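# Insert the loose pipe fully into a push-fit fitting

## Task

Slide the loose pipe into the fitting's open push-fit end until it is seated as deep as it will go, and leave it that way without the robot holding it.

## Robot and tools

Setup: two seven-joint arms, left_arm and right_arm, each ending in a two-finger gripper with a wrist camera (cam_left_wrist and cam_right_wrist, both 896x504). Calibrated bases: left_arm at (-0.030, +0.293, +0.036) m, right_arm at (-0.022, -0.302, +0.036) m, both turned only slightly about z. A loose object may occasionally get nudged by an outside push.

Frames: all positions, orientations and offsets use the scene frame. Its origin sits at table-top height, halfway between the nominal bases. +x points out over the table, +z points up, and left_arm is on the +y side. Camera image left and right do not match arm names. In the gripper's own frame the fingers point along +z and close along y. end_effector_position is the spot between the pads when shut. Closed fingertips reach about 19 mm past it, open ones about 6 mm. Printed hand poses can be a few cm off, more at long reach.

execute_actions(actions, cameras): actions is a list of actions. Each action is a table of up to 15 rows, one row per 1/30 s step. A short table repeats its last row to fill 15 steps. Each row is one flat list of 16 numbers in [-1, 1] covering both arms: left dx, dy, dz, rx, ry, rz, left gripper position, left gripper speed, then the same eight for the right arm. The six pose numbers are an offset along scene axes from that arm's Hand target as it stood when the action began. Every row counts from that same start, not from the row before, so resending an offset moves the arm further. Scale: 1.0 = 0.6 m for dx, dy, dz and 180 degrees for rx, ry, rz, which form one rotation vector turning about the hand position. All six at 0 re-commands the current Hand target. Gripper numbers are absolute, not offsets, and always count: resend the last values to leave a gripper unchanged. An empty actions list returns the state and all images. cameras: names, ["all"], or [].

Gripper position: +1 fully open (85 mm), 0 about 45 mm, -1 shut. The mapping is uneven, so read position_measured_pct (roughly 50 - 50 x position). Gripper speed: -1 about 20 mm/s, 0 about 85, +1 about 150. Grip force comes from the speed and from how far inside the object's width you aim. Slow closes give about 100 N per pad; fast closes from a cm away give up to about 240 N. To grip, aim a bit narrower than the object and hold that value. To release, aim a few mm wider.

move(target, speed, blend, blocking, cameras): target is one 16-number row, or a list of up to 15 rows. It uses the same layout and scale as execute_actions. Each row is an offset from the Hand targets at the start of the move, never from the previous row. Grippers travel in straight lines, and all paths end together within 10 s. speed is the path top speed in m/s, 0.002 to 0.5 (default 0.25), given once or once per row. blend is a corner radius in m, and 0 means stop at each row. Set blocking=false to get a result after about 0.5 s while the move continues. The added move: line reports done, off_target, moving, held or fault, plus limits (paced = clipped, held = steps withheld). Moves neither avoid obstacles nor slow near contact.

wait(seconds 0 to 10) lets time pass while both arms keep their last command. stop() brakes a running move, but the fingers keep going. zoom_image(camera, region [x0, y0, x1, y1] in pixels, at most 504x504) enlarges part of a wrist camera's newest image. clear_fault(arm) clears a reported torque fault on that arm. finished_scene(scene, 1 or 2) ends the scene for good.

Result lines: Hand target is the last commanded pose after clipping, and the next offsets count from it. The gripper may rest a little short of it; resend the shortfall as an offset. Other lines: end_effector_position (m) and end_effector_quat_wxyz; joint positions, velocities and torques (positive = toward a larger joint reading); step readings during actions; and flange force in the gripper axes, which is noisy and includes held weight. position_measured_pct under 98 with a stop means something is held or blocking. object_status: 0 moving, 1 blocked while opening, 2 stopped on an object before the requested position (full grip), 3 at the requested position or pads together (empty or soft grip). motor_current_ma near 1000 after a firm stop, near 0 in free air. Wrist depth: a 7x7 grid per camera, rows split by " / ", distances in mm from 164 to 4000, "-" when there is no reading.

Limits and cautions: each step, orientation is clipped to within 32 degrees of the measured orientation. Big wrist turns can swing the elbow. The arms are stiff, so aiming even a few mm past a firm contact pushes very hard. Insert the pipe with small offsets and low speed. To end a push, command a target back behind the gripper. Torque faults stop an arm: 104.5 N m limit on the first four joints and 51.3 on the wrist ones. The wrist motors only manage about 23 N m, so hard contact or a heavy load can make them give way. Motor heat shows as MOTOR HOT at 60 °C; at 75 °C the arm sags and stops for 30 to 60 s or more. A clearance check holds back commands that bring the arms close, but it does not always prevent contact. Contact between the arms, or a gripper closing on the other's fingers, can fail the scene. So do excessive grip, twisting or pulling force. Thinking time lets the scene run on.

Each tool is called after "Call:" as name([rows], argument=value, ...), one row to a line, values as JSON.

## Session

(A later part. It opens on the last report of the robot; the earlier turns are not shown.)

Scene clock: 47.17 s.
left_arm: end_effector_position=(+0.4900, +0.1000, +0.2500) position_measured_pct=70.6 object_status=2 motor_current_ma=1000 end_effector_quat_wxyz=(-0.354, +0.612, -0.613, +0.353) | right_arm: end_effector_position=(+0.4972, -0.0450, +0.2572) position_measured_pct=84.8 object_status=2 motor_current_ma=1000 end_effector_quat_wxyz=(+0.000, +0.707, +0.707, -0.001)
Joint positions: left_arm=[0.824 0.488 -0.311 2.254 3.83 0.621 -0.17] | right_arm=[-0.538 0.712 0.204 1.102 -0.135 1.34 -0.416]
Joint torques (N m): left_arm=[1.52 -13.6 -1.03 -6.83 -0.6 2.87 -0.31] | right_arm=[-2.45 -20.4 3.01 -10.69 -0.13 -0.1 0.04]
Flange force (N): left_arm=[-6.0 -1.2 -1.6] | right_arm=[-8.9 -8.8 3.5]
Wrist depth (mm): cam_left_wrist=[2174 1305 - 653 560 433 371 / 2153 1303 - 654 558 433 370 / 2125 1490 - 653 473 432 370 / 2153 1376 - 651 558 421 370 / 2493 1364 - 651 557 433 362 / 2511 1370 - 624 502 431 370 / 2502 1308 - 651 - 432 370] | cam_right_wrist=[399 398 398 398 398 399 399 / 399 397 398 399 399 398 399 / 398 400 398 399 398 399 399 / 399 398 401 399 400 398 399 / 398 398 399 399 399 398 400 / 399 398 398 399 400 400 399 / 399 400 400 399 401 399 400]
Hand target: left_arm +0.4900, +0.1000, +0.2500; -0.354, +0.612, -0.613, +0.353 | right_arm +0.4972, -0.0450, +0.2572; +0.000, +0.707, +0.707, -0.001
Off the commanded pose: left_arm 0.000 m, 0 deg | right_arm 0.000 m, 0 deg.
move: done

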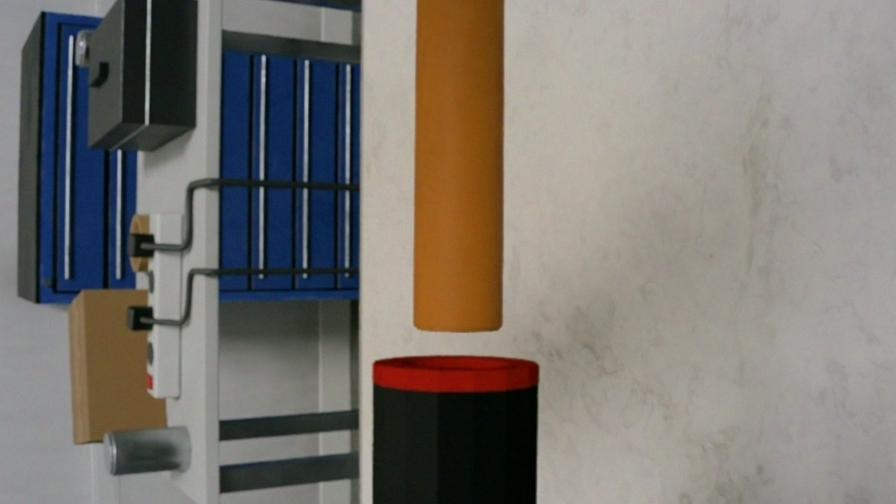

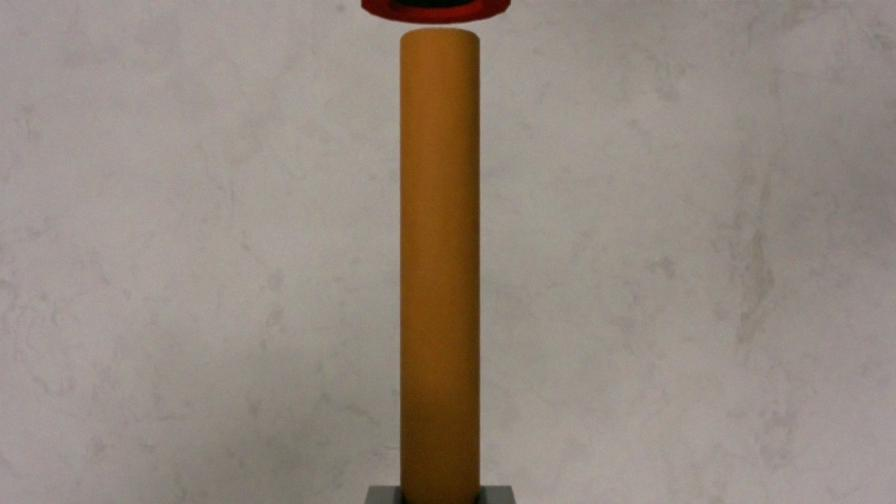

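Call:
move(target=[0, 0, 0, 0, 0, 0, -1, -1, -0.0012, 0.0067, 0.0015, 0, 0, 0, -1, -1], speed=0.02, cameras=["all"])

Call:
zoom_image(camera="cam_right_wrist", region=[340, 0, 540, 120])

Call:
zoom_image(camera="cam_left_wrist", region=[356, 280, 556, 440])

Call:
zoom_image(camera="cam_right_wrist", region=[340, 180, 540, 300])

Scene clock: 50.37 s.
left_arm: end_effector_position=(+0.4900, +0.1000, +0.2500) position_measured_pct=70.6 object_status=2 motor_current_ma=1000 end_effector_quat_wxyz=(-0.354, +0.612, -0.613, +0.353) | right_arm: end_effector_position=(+0.4965, -0.0410, +0.2581) position_measured_pct=84.8 object_status=2 motor_current_ma=1000 end_effector_quat_wxyz=(+0.000, +0.707, +0.707, -0.001)
Joint positions: left_arm=[0.824 0.488 -0.311 2.254 3.83 0.621 -0.17] | right_arm=[-0.544 0.715 0.204 1.094 -0.135 1.345 -0.423]
Joint torques (N m): left_arm=[1.55 -13.57 -1.04 -6.91 -0.57 2.88 -0.3] | right_arm=[-2.34 -20.22 2.97 -10.82 -0.13 -0.01 0.02]
Flange force (N): left_arm=[-6.3 -1.2 -1.7] | right_arm=[-9.5 -10.2 3.9]
Wrist depth (mm): cam_left_wrist=[2132 1308 - 654 560 434 371 / 2125 1308 - 655 559 433 370 / 2146 1487 - 653 474 433 371 / 2132 1364 - 654 559 421 370 / 2483 1373 - 652 556 433 361 / 2483 1370 - 624 - 432 370 / 2521 1323 - 651 - 432 370] | cam_right_wrist=[399 399 - 401 399 399 400 / 400 399 400 399 399 401 399 / 399 399 399 399 398 400 401 / 401 400 399 401 401 399 400 / 400 398 400 399 400 399 399 / 401 398 400 400 400 400 400 / 400 401 400 399 401 400 399]
Hand target: left_arm +0.4900, +0.1000, +0.2500; -0.354, +0.612, -0.613, +0.353 | right_arm +0.4965, -0.0410, +0.2581; +0.000, +0.707, +0.707, -0.001
Off the commanded pose: left_arm 0.000 m, 0 deg | right_arm 0.000 m, 0 deg.
move: done

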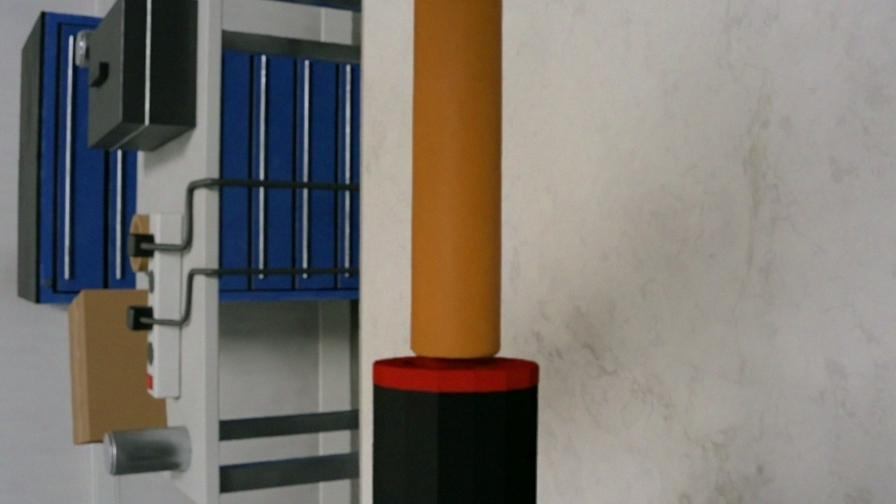

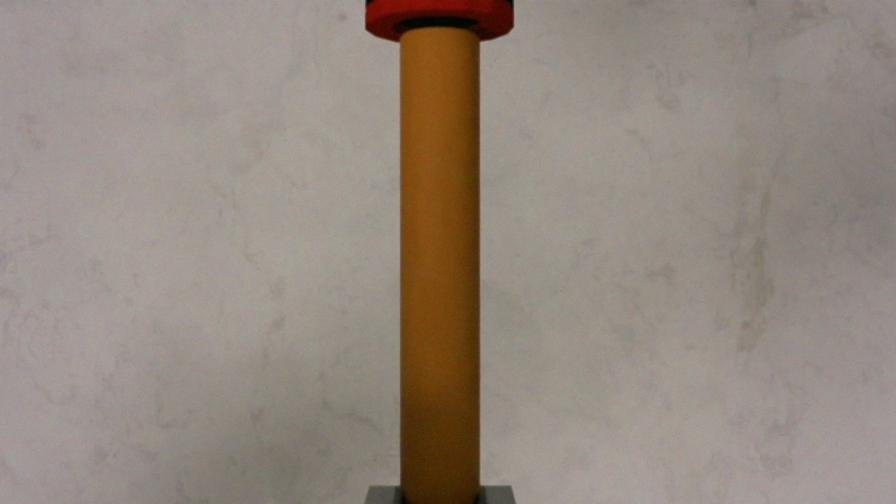

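Scaled by 2.520 from the camera's 896x504 image, which has a finer 1280x720 frame.

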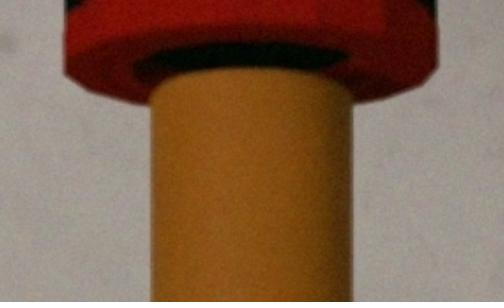

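Scaled by 2.520 from the camera's 896x504 image, which has a finer 1280x720 frame.

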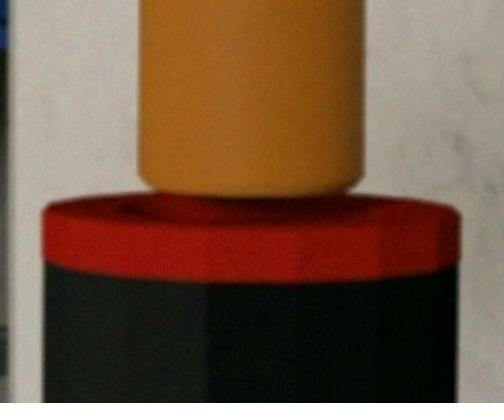

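Scaled by 2.520 from the camera's 896x504 image, which has a finer 1280x720 frame.

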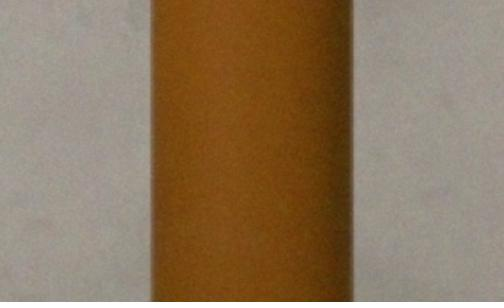

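Call:
zoom_image(camera="cam_left_wrist", region=[350, 380, 450, 504])

Call:
zoom_image(camera="cam_left_wrist", region=[460, 380, 560, 504])

Scaled by 4.065 from the camera's 896x504 image, which has a finer 1280x720 frame.

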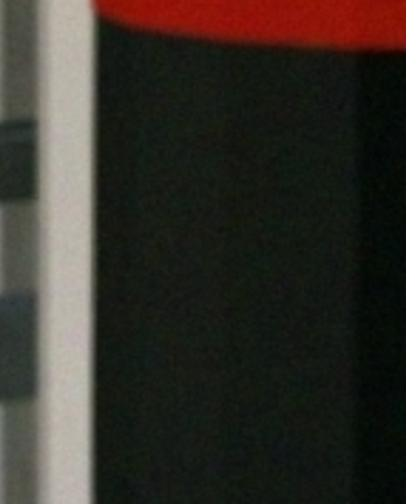

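Scaled by 4.065 from the camera's 896x504 image, which has a finer 1280x720 frame.

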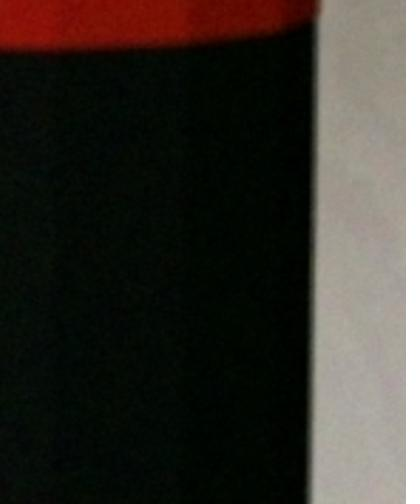

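Call:
zoom_image(camera="cam_left_wrist", region=[320, 0, 400, 100])

Call:
zoom_image(camera="cam_left_wrist", region=[320, 200, 400, 300])

Call:
zoom_image(camera="cam_left_wrist", region=[320, 404, 400, 504])

Scaled by 5.040 from the camera's 896x504 image, which has a finer 1280x720 frame.

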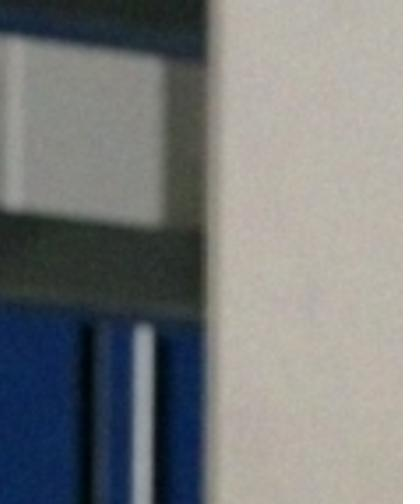

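Scaled by 5.040 from the camera's 896x504 image, which has a finer 1280x720 frame.

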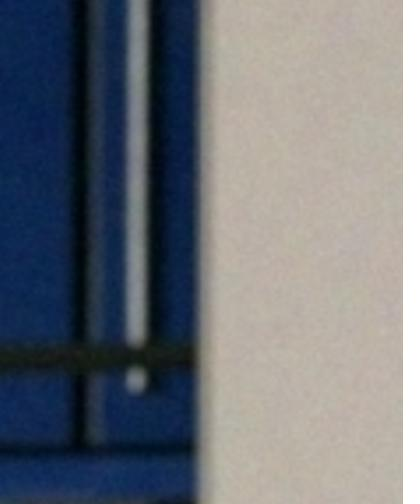

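Scaled by 5.040 from the camera's 896x504 image, which has a finer 1280x720 frame.

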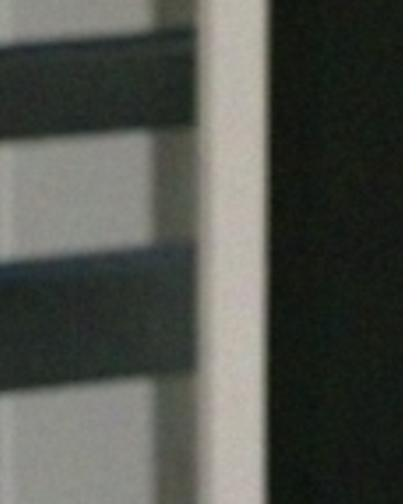

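Call:
zoom_image(camera="cam_left_wrist", region=[180, 0, 260, 100])

Call:
zoom_image(camera="cam_left_wrist", region=[180, 200, 260, 300])

Call:
zoom_image(camera="cam_left_wrist", region=[180, 380, 260, 480])

Scaled by 5.040 from the camera's 896x504 image, which has a finer 1280x720 frame.

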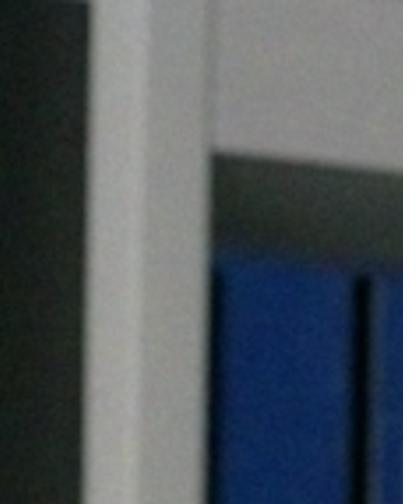

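Scaled by 5.040 from the camera's 896x504 image, which has a finer 1280x720 frame.

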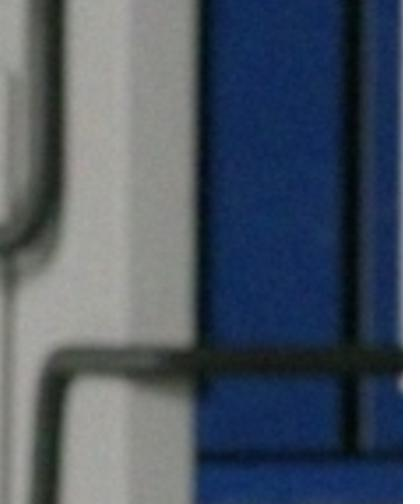

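Scaled by 5.040 from the camera's 896x504 image, which has a finer 1280x720 frame.

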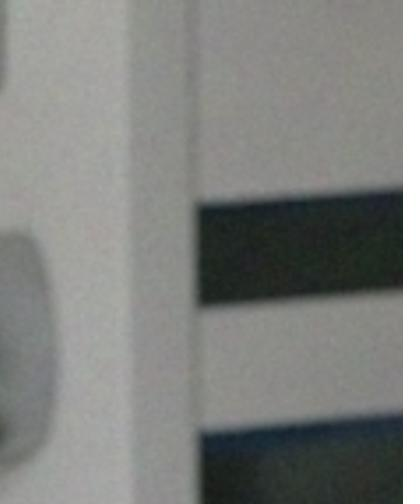

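Call:
move([
  [0, 0, 0, 0, 0, 0, -1, -1, 0, -0.02, 0, 0, 0, 0, -1, -1],
  [0, 0, 0, 0, 0, 0, -1, -1, 0.0567, -0.02, 0, 0, 0, 0, -1, -1],
  [0, 0, 0, 0, 0, 0, -1, -1, 0.0567, 0.0467, 0, 0, 0, 0, -1, -1],
], speed=0.06, cameras=["all"])

Scene clock: 59.70 s.
left_arm: end_effector_position=(+0.4900, +0.1000, +0.2500) position_measured_pct=70.6 object_status=2 motor_current_ma=1000 end_effector_quat_wxyz=(-0.354, +0.612, -0.613, +0.353) | right_arm: end_effector_position=(+0.5305, -0.0130, +0.2581) position_measured_pct=84.8 object_status=2 motor_current_ma=1000 end_effector_quat_wxyz=(+0.000, +0.707, +0.707, -0.001)
Joint positions: left_arm=[0.824 0.488 -0.311 2.254 3.83 0.621 -0.17] | right_arm=[-0.536 0.837 0.203 0.856 -0.15 1.461 -0.446]
Joint torques (N m): left_arm=[1.52 -13.55 -1.04 -6.91 -0.57 2.86 -0.3] | right_arm=[-2.38 -22.14 2.94 -11.02 -0.04 -0.06 -0.02]
Flange force (N): left_arm=[-6.2 -1.1 -1.8] | right_arm=[-11.3 -13.3 4.9]
Wrist depth (mm): cam_left_wrist=[- 177 179 177 505 433 371 / 2146 1305 184 684 521 433 370 / 2125 1480 749 681 504 432 370 / 2139 1361 748 681 520 422 370 / 2502 1367 184 680 520 432 362 / 2511 1361 2883 - 520 432 369 / 2531 1318 - - - 431 369] | cam_right_wrist=[- - - 397 397 398 399 / 397 - - 398 398 399 400 / 397 - 399 398 399 400 398 / 398 399 399 398 400 400 399 / 399 399 399 401 399 400 401 / 398 400 399 401 400 401 401 / 400 400 400 401 399 402 400]
Hand target: left_arm +0.4900, +0.1000, +0.2500; -0.354, +0.612, -0.613, +0.353 | right_arm +0.5305, -0.0130, +0.2581; +0.000, +0.707, +0.707, -0.001
Off the commanded pose: left_arm 0.000 m, 0 deg | right_arm 0.000 m, 0 deg.
move: done

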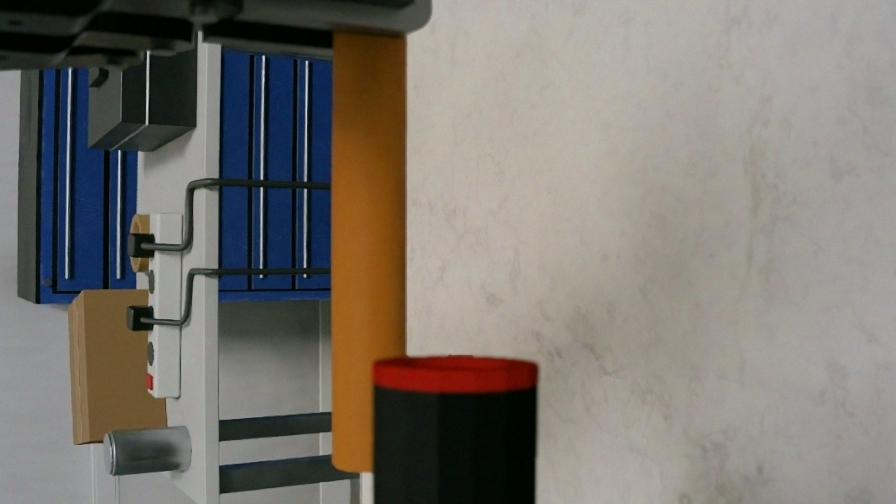

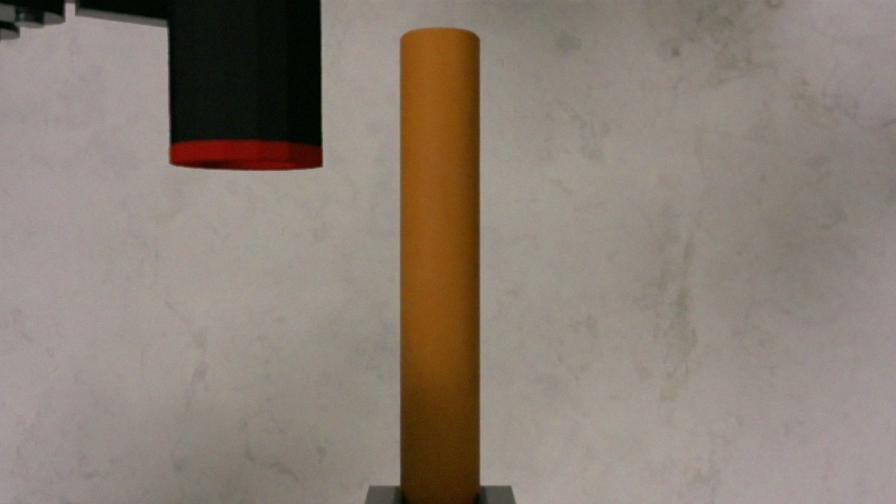

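Call:
zoom_image(camera="cam_right_wrist", region=[140, 0, 350, 190])

Call:
zoom_image(camera="cam_right_wrist", region=[140, 0, 220, 100])

Call:
zoom_image(camera="cam_right_wrist", region=[280, 0, 360, 100])

Call:
zoom_image(camera="cam_right_wrist", region=[140, 90, 220, 190])

Call:
zoom_image(camera="cam_right_wrist", region=[280, 90, 360, 190])

Scaled by 2.400 from the camera's 896x504 image, which has a finer 1280x720 frame.

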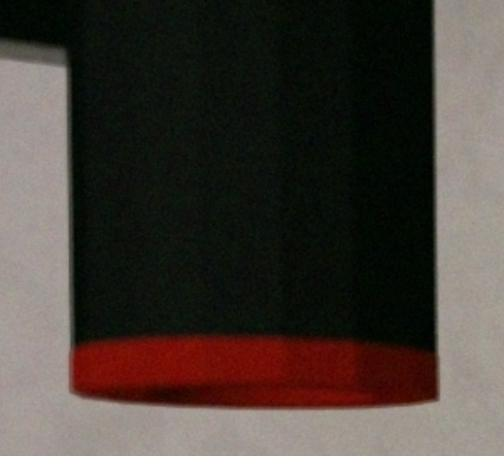

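Scaled by 5.040 from the camera's 896x504 image, which has a finer 1280x720 frame.

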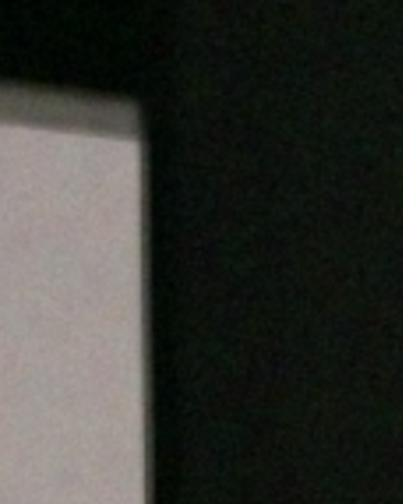

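Scaled by 5.040 from the camera's 896x504 image, which has a finer 1280x720 frame.

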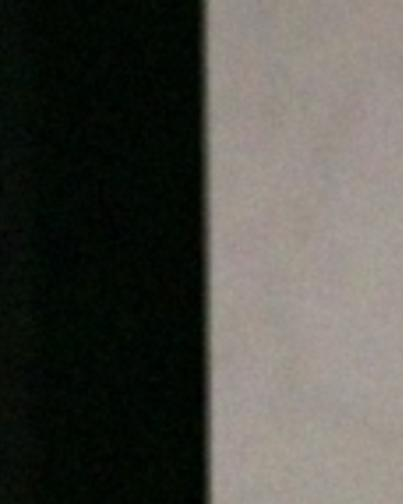

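Scaled by 5.040 from the camera's 896x504 image, which has a finer 1280x720 frame.

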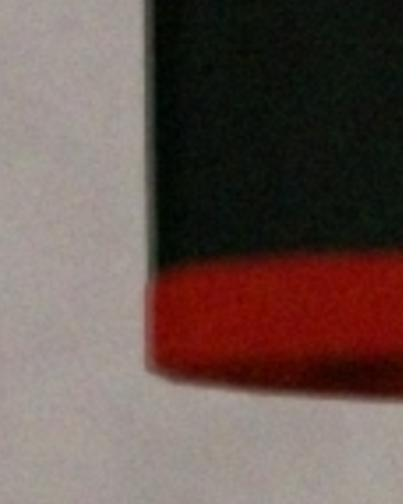

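Scaled by 5.040 from the camera's 896x504 image, which has a finer 1280x720 frame.

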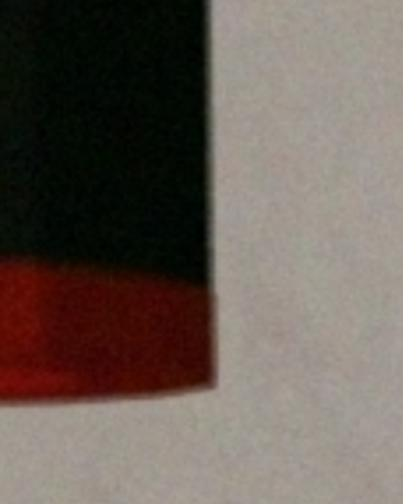

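Call:
move([
  [0, 0, 0, 0, 0, 0, -1, -1, 0, -0.0667, 0, 0, 0, 0, -1, -1],
  [0, 0, 0, 0, 0, 0, -1, -1, -0.0567, -0.0667, 0, 0, 0, 0, -1, -1],
  [0, 0, 0, 0, 0, 0, -1, -1, -0.0567, -0.0467, 0, 0, 0, 0, -1, -1],
], speed=[0.06, 0.06, 0.02], cameras=["all"])

Call:
zoom_image(camera="cam_right_wrist", region=[340, 0, 540, 120])

Call:
zoom_image(camera="cam_left_wrist", region=[356, 280, 556, 440])

Scene clock: 64.90 s.
left_arm: end_effector_position=(+0.4900, +0.1000, +0.2500) position_measured_pct=70.6 object_status=2 motor_current_ma=1000 end_effector_quat_wxyz=(-0.354, +0.612, -0.613, +0.353) | right_arm: end_effector_position=(+0.4965, -0.0410, +0.2581) position_measured_pct=84.8 object_status=2 motor_current_ma=1000 end_effector_quat_wxyz=(+0.000, +0.707, +0.707, -0.001)
Joint positions: left_arm=[0.824 0.488 -0.311 2.254 3.83 0.621 -0.17] | right_arm=[-0.544 0.715 0.204 1.094 -0.135 1.345 -0.423]
Joint torques (N m): left_arm=[1.54 -13.56 -1.07 -6.88 -0.58 2.88 -0.31] | right_arm=[-2.45 -20.36 3.05 -10.9 -0.07 -0.08 0.08]
Flange force (N): left_arm=[-6.2 -1.2 -1.6] | right_arm=[-9.5 -9.9 4.0]
Wrist depth (mm): cam_left_wrist=[2174 1305 - 654 559 434 372 / 2146 1318 - 654 560 434 370 / 2167 1483 - 651 473 432 371 / 2146 1370 - 651 557 420 370 / 2474 1367 - 651 558 433 362 / 2493 1376 - 624 - 432 370 / 2511 1323 - 650 - 432 370] | cam_right_wrist=[400 400 - 399 399 400 398 / 401 400 400 398 399 400 399 / 400 401 401 399 399 399 400 / 399 399 400 400 400 399 399 / 400 401 401 400 399 400 401 / 400 400 400 399 400 400 399 / 400 402 401 401 399 401 399]
Hand target: left_arm +0.4900, +0.1000, +0.2500; -0.354, +0.612, -0.613, +0.353 | right_arm +0.4965, -0.0410, +0.2581; +0.000, +0.707, +0.707, -0.001
Off the commanded pose: left_arm 0.000 m, 0 deg | right_arm 0.000 m, 0 deg.
move: done

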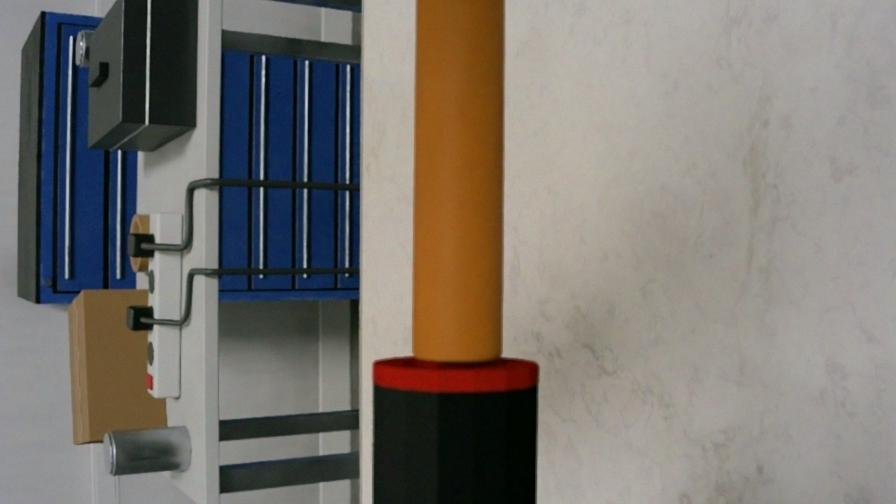

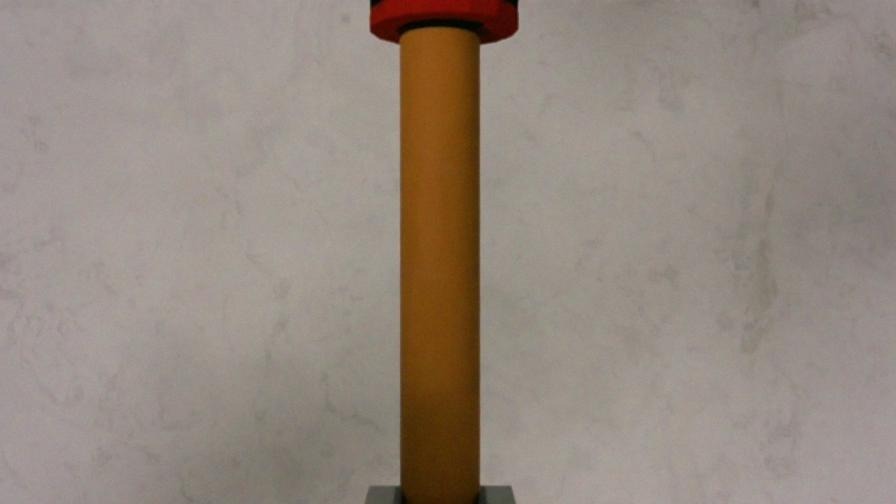

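Scaled by 2.520 from the camera's 896x504 image, which has a finer 1280x720 frame.

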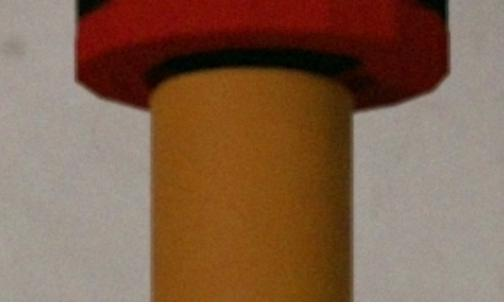

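Scaled by 2.520 from the camera's 896x504 image, which has a finer 1280x720 frame.

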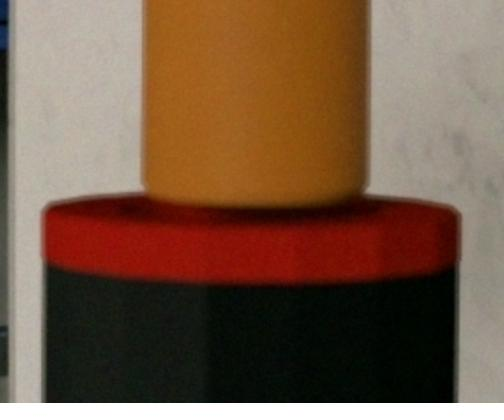

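Call:
move(target=[0, 0, 0, 0, 0, 0, -1, -1, 0.0012, 0, 0, 0, 0, 0, -1, -1], speed=0.02, cameras=["all"])

Call:
zoom_image(camera="cam_right_wrist", region=[340, 0, 540, 120])

Call:
zoom_image(camera="cam_left_wrist", region=[356, 280, 556, 440])

Scene clock: 66.13 s.
left_arm: end_effector_position=(+0.4900, +0.1000, +0.2500) position_measured_pct=70.6 object_status=2 motor_current_ma=1000 end_effector_quat_wxyz=(-0.354, +0.612, -0.613, +0.353) | right_arm: end_effector_position=(+0.4972, -0.0410, +0.2581) position_measured_pct=84.8 object_status=2 motor_current_ma=1000 end_effector_quat_wxyz=(+0.000, +0.707, +0.707, -0.001)
Joint positions: left_arm=[0.824 0.488 -0.311 2.254 3.83 0.621 -0.17] | right_arm=[-0.543 0.716 0.204 1.091 -0.136 1.347 -0.422]
Joint torques (N m): left_arm=[1.53 -13.57 -1.03 -6.87 -0.57 2.86 -0.27] | right_arm=[-2.37 -20.38 2.97 -10.76 -0.15 -0.09 0.01]
Flange force (N): left_arm=[-6.1 -1.3 -1.7] | right_arm=[-9.2 -9.4 3.7]
Wrist depth (mm): cam_left_wrist=[2153 1305 - 654 560 433 372 / 2146 1310 - 653 560 434 371 / 2125 1480 - 654 473 433 370 / 2118 1364 - 652 559 420 370 / 2474 1364 - 653 487 433 362 / 2493 1367 - 625 487 432 369 / 2493 1318 - 650 - 432 370] | cam_right_wrist=[399 400 - - 398 399 399 / 399 400 401 401 400 400 401 / 400 400 400 400 399 400 401 / 400 400 400 400 400 400 400 / 399 401 400 401 399 399 400 / 400 399 400 401 399 401 400 / 400 400 400 401 400 401 400]
Hand target: left_arm +0.4900, +0.1000, +0.2500; -0.354, +0.612, -0.613, +0.353 | right_arm +0.4972, -0.0410, +0.2581; +0.000, +0.707, +0.707, -0.001
Off the commanded pose: left_arm 0.000 m, 0 deg | right_arm 0.000 m, 0 deg.
move: done

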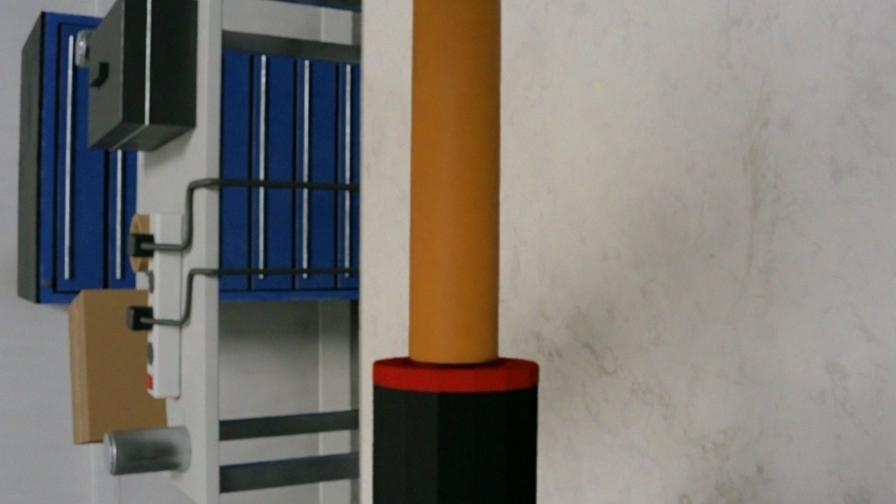

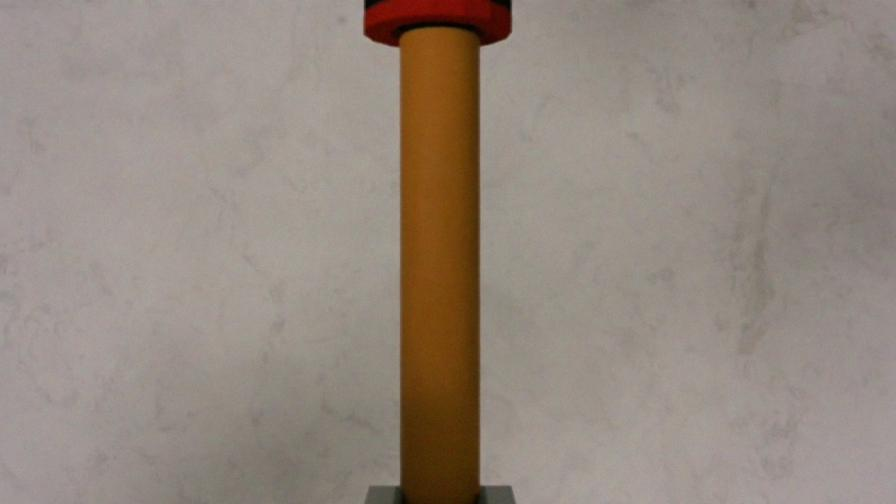

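Scaled by 2.520 from the camera's 896x504 image, which has a finer 1280x720 frame.

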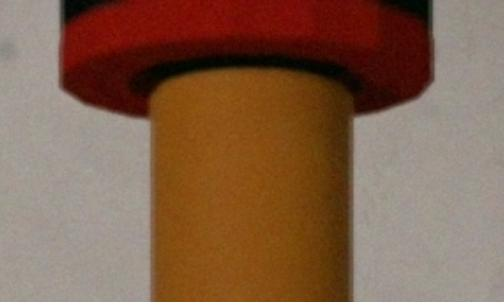

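Scaled by 2.520 from the camera's 896x504 image, which has a finer 1280x720 frame.

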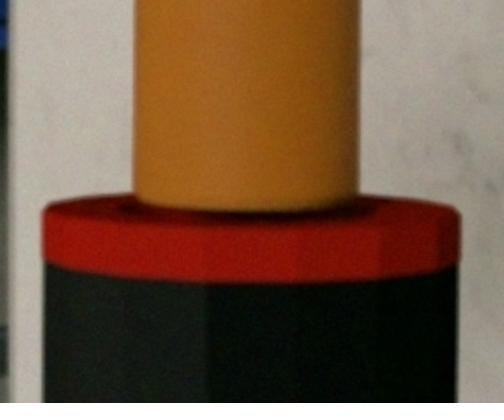

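Call:
move(target=[0, 0, 0, 0, 0, 0, -1, -1, -0.0004, 0, -0.0003, 0, 0, 0, -1, -1], speed=0.02, cameras=["all"])

Call:
zoom_image(camera="cam_right_wrist", region=[340, 0, 540, 120])

Call:
zoom_image(camera="cam_left_wrist", region=[356, 280, 556, 440])

Scene clock: 67.13 s.
left_arm: end_effector_position=(+0.4900, +0.1000, +0.2500) position_measured_pct=70.6 object_status=2 motor_current_ma=1000 end_effector_quat_wxyz=(-0.354, +0.612, -0.613, +0.353) | right_arm: end_effector_position=(+0.4970, -0.0410, +0.2580) position_measured_pct=84.8 object_status=2 motor_current_ma=1000 end_effector_quat_wxyz=(+0.000, +0.707, +0.707, -0.001)
Joint positions: left_arm=[0.824 0.488 -0.311 2.254 3.83 0.621 -0.17] | right_arm=[-0.544 0.716 0.204 1.093 -0.135 1.346 -0.422]
Joint torques (N m): left_arm=[1.53 -13.54 -1.03 -6.88 -0.59 2.88 -0.28] | right_arm=[-2.36 -20.41 2.92 -10.77 -0.06 -0.05 0.03]
Flange force (N): left_arm=[-6.1 -1.3 -1.8] | right_arm=[-9.2 -9.5 3.8]
Wrist depth (mm): cam_left_wrist=[2146 1308 - 653 557 434 371 / 2139 1303 - 652 558 433 370 / 2132 1483 - 652 473 432 371 / 2146 1373 - 653 559 421 370 / 2474 1364 - 652 557 433 361 / 2465 1367 - 624 - 432 370 / 2521 1323 - 649 - 431 370] | cam_right_wrist=[399 399 - - 399 399 400 / 400 400 400 400 399 400 400 / 399 398 400 400 400 400 399 / 398 399 400 400 399 399 399 / 400 399 400 399 400 398 399 / 400 400 400 399 399 400 399 / 400 400 399 399 400 401 399]
Hand target: left_arm +0.4900, +0.1000, +0.2500; -0.354, +0.612, -0.613, +0.353 | right_arm +0.4970, -0.0410, +0.2580; +0.000, +0.707, +0.707, -0.001
Off the commanded pose: left_arm 0.000 m, 0 deg | right_arm 0.000 m, 0 deg.
move: done

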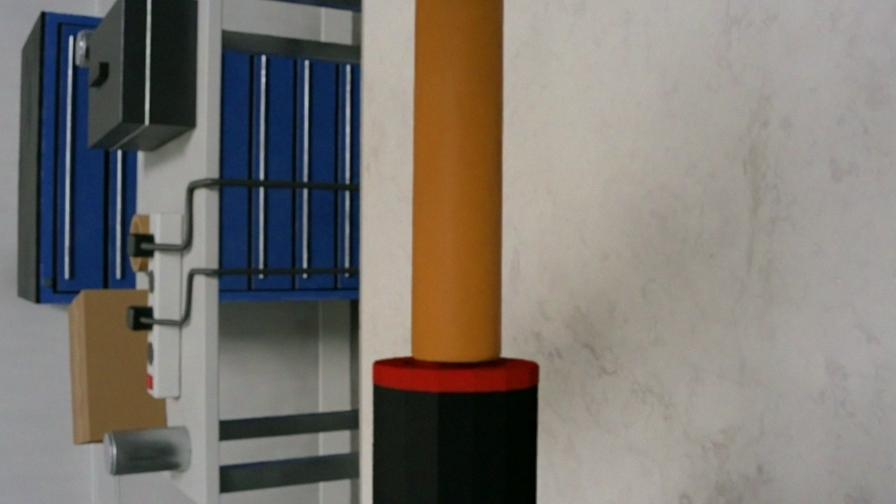

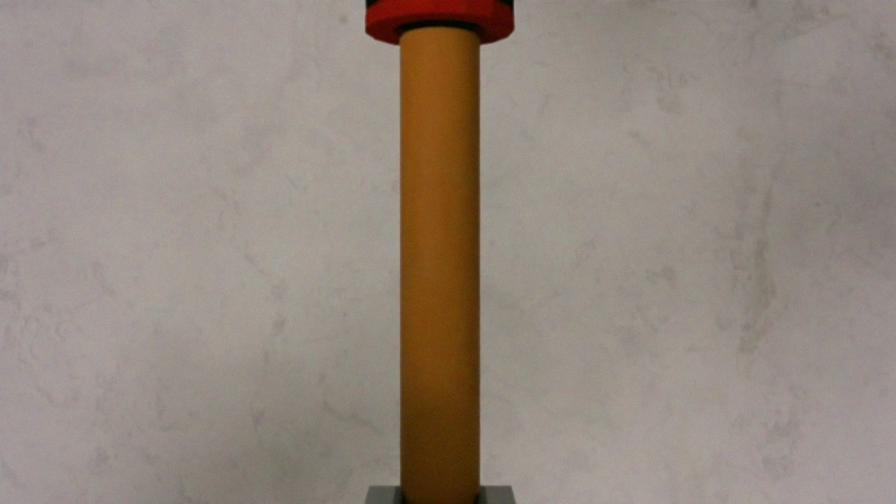

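Scaled by 2.520 from the camera's 896x504 image, which has a finer 1280x720 frame.

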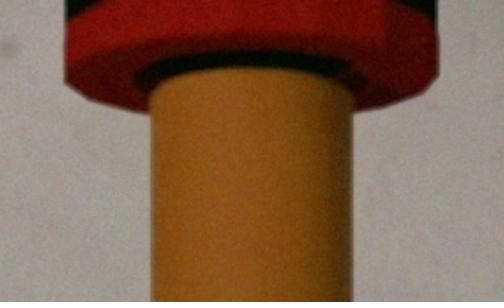

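Scaled by 2.520 from the camera's 896x504 image, which has a finer 1280x720 frame.

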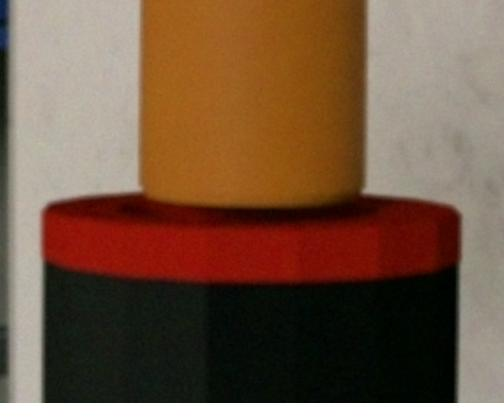

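Call:
move(target=[0, 0, 0, 0, 0, 0, -1, -1, 0, 0.0083, 0, 0, 0, 0, -1, -1], speed=0.01, cameras=["all"])

Call:
zoom_image(camera="cam_right_wrist", region=[340, 0, 540, 120])

Call:
zoom_image(camera="cam_left_wrist", region=[356, 280, 556, 440])

Scene clock: 68.17 s.
left_arm: end_effector_position=(+0.4900, +0.1000, +0.2500) position_measured_pct=70.6 object_status=2 motor_current_ma=1000 end_effector_quat_wxyz=(-0.354, +0.612, -0.613, +0.353) | right_arm: end_effector_position=(+0.4970, -0.0360, +0.2579) position_measured_pct=84.8 object_status=2 motor_current_ma=1000 end_effector_quat_wxyz=(+0.000, +0.707, +0.707, -0.001)
Joint positions: left_arm=[0.824 0.488 -0.311 2.254 3.83 0.621 -0.17] | right_arm=[-0.55 0.722 0.204 1.081 -0.136 1.351 -0.43]
Joint torques (N m): left_arm=[1.55 -13.51 -1.07 -6.91 -0.59 2.9 -0.26] | right_arm=[-2.38 -20.52 2.95 -10.85 -0.08 -0.09 -0.01]
Flange force (N): left_arm=[-6.2 -1.4 -1.9] | right_arm=[-9.5 -9.6 3.9]
Wrist depth (mm): cam_left_wrist=[2098 1303 - 655 558 434 371 / 2139 1316 - 655 558 434 370 / 2160 1477 - 653 474 433 370 / 2153 1373 - 653 558 421 370 / 2493 1367 - 653 557 432 361 / 2483 1348 - 625 - 431 370 / 2531 1316 - 647 - 431 370] | cam_right_wrist=[399 399 - - 400 399 398 / 400 399 399 399 400 399 400 / 399 399 401 400 400 400 400 / 399 399 400 400 400 400 400 / 400 400 399 399 400 400 401 / 400 400 400 399 399 400 400 / 401 400 400 401 400 400 400]
Hand target: left_arm +0.4900, +0.1000, +0.2500; -0.354, +0.612, -0.613, +0.353 | right_arm +0.4970, -0.0360, +0.2579; +0.000, +0.707, +0.707, -0.001
Off the commanded pose: left_arm 0.000 m, 0 deg | right_arm 0.000 m, 0 deg.
move: done

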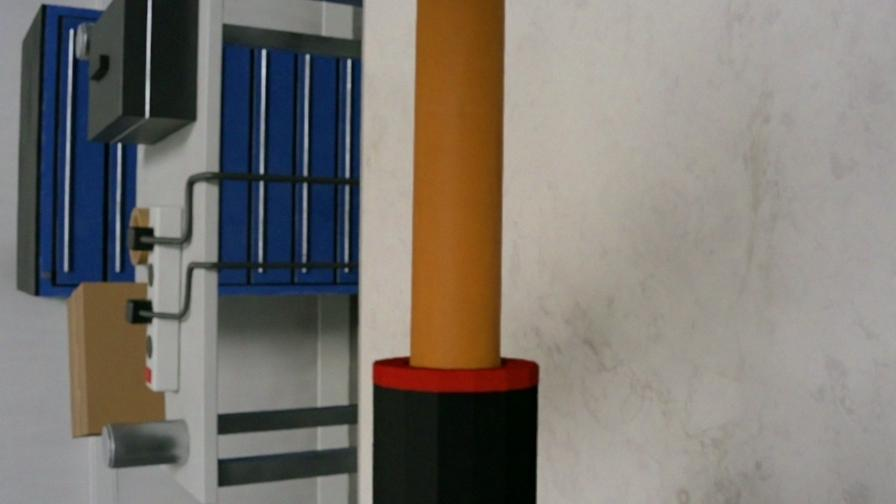

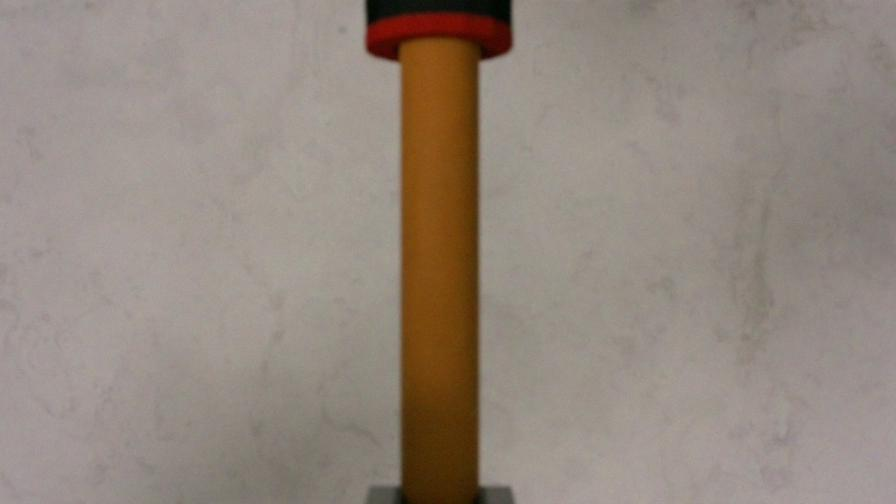

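Scaled by 2.520 from the camera's 896x504 image, which has a finer 1280x720 frame.

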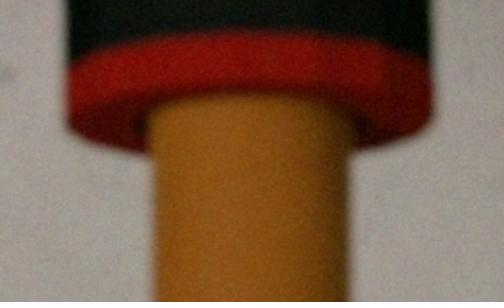

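Scaled by 2.520 from the camera's 896x504 image, which has a finer 1280x720 frame.

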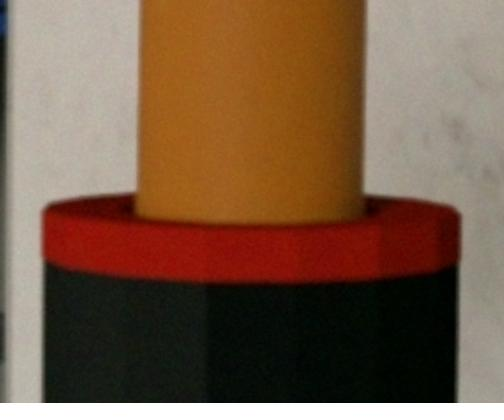

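Call:
wait(seconds=0.3, cameras=["all"])

Call:
zoom_image(camera="cam_right_wrist", region=[340, 0, 540, 120])

Call:
zoom_image(camera="cam_left_wrist", region=[356, 280, 556, 440])

Scene clock: 68.83 s.
left_arm: end_effector_position=(+0.4900, +0.1000, +0.2500) position_measured_pct=70.6 object_status=2 motor_current_ma=1000 end_effector_quat_wxyz=(-0.354, +0.612, -0.613, +0.353) | right_arm: end_effector_position=(+0.4970, -0.0360, +0.2579) position_measured_pct=84.8 object_status=2 motor_current_ma=1000 end_effector_quat_wxyz=(+0.000, +0.707, +0.707, -0.001)
Joint positions: left_arm=[0.824 0.488 -0.311 2.254 3.83 0.621 -0.17] | right_arm=[-0.55 0.722 0.204 1.081 -0.136 1.351 -0.43]
Joint torques (N m): left_arm=[1.53 -13.58 -1.07 -6.86 -0.59 2.84 -0.29] | right_arm=[-2.36 -20.39 3.05 -10.75 -0.04 -0.11 0.07]
Flange force (N): left_arm=[-6.1 -1.1 -1.6] | right_arm=[-9.2 -9.5 3.6]
Wrist depth (mm): cam_left_wrist=[2139 1298 - 654 559 433 371 / 2132 1316 - 653 559 433 370 / 2167 1460 - 651 473 433 371 / 2118 1356 - 651 556 422 370 / 2493 1361 - 651 557 433 361 / 2502 1345 - 623 - 431 369 / 2502 1326 - 650 - 431 369] | cam_right_wrist=[399 398 - - 399 399 401 / 400 399 399 401 399 400 400 / 398 400 399 400 399 400 400 / 400 400 400 400 400 399 400 / 400 400 400 399 400 399 399 / 399 399 400 400 401 401 399 / 400 400 401 399 401 400 400]
Hand target: left_arm +0.4900, +0.1000, +0.2500; -0.354, +0.612, -0.613, +0.353 | right_arm +0.4970, -0.0360, +0.2579; +0.000, +0.707, +0.707, -0.001
Tool commands: left_gripper/position=-1.0 left_gripper/speed=-1.0 right_gripper/position=-1.0 right_gripper/speed=-1.0
Off the commanded pose: left_arm 0.000 m, 0 deg | right_arm 0.000 m, 0 deg.
wait: 0.30 s; at rest from the start

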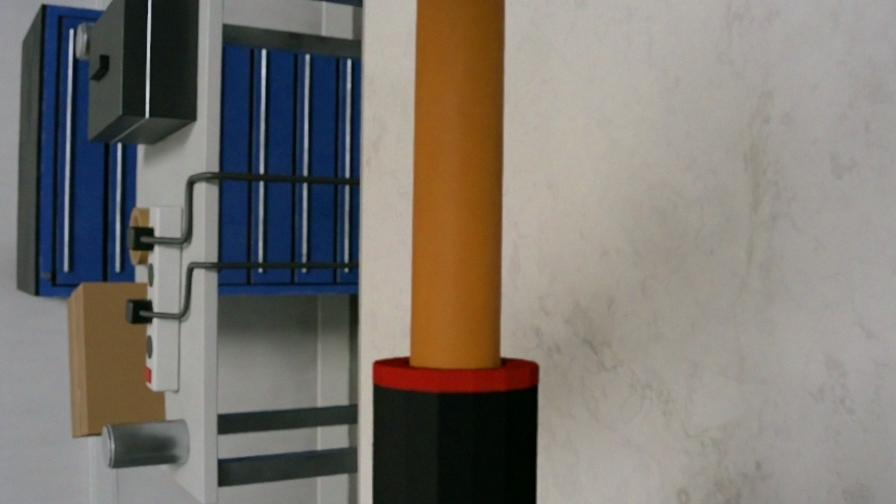

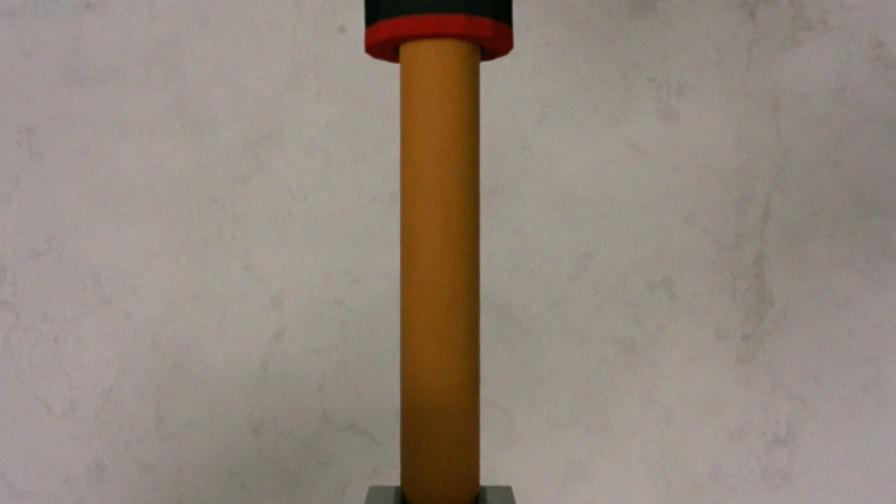

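Scaled by 2.520 from the camera's 896x504 image, which has a finer 1280x720 frame.

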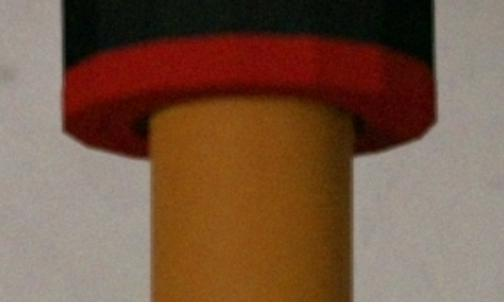

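Scaled by 2.520 from the camera's 896x504 image, which has a finer 1280x720 frame.

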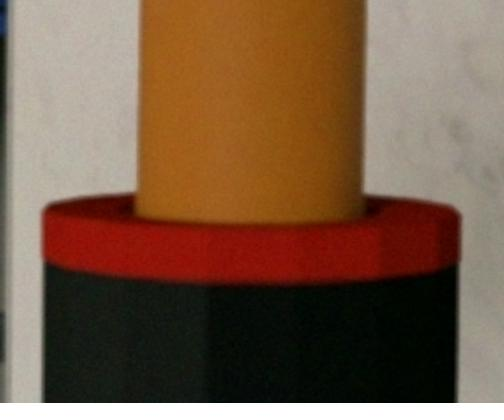

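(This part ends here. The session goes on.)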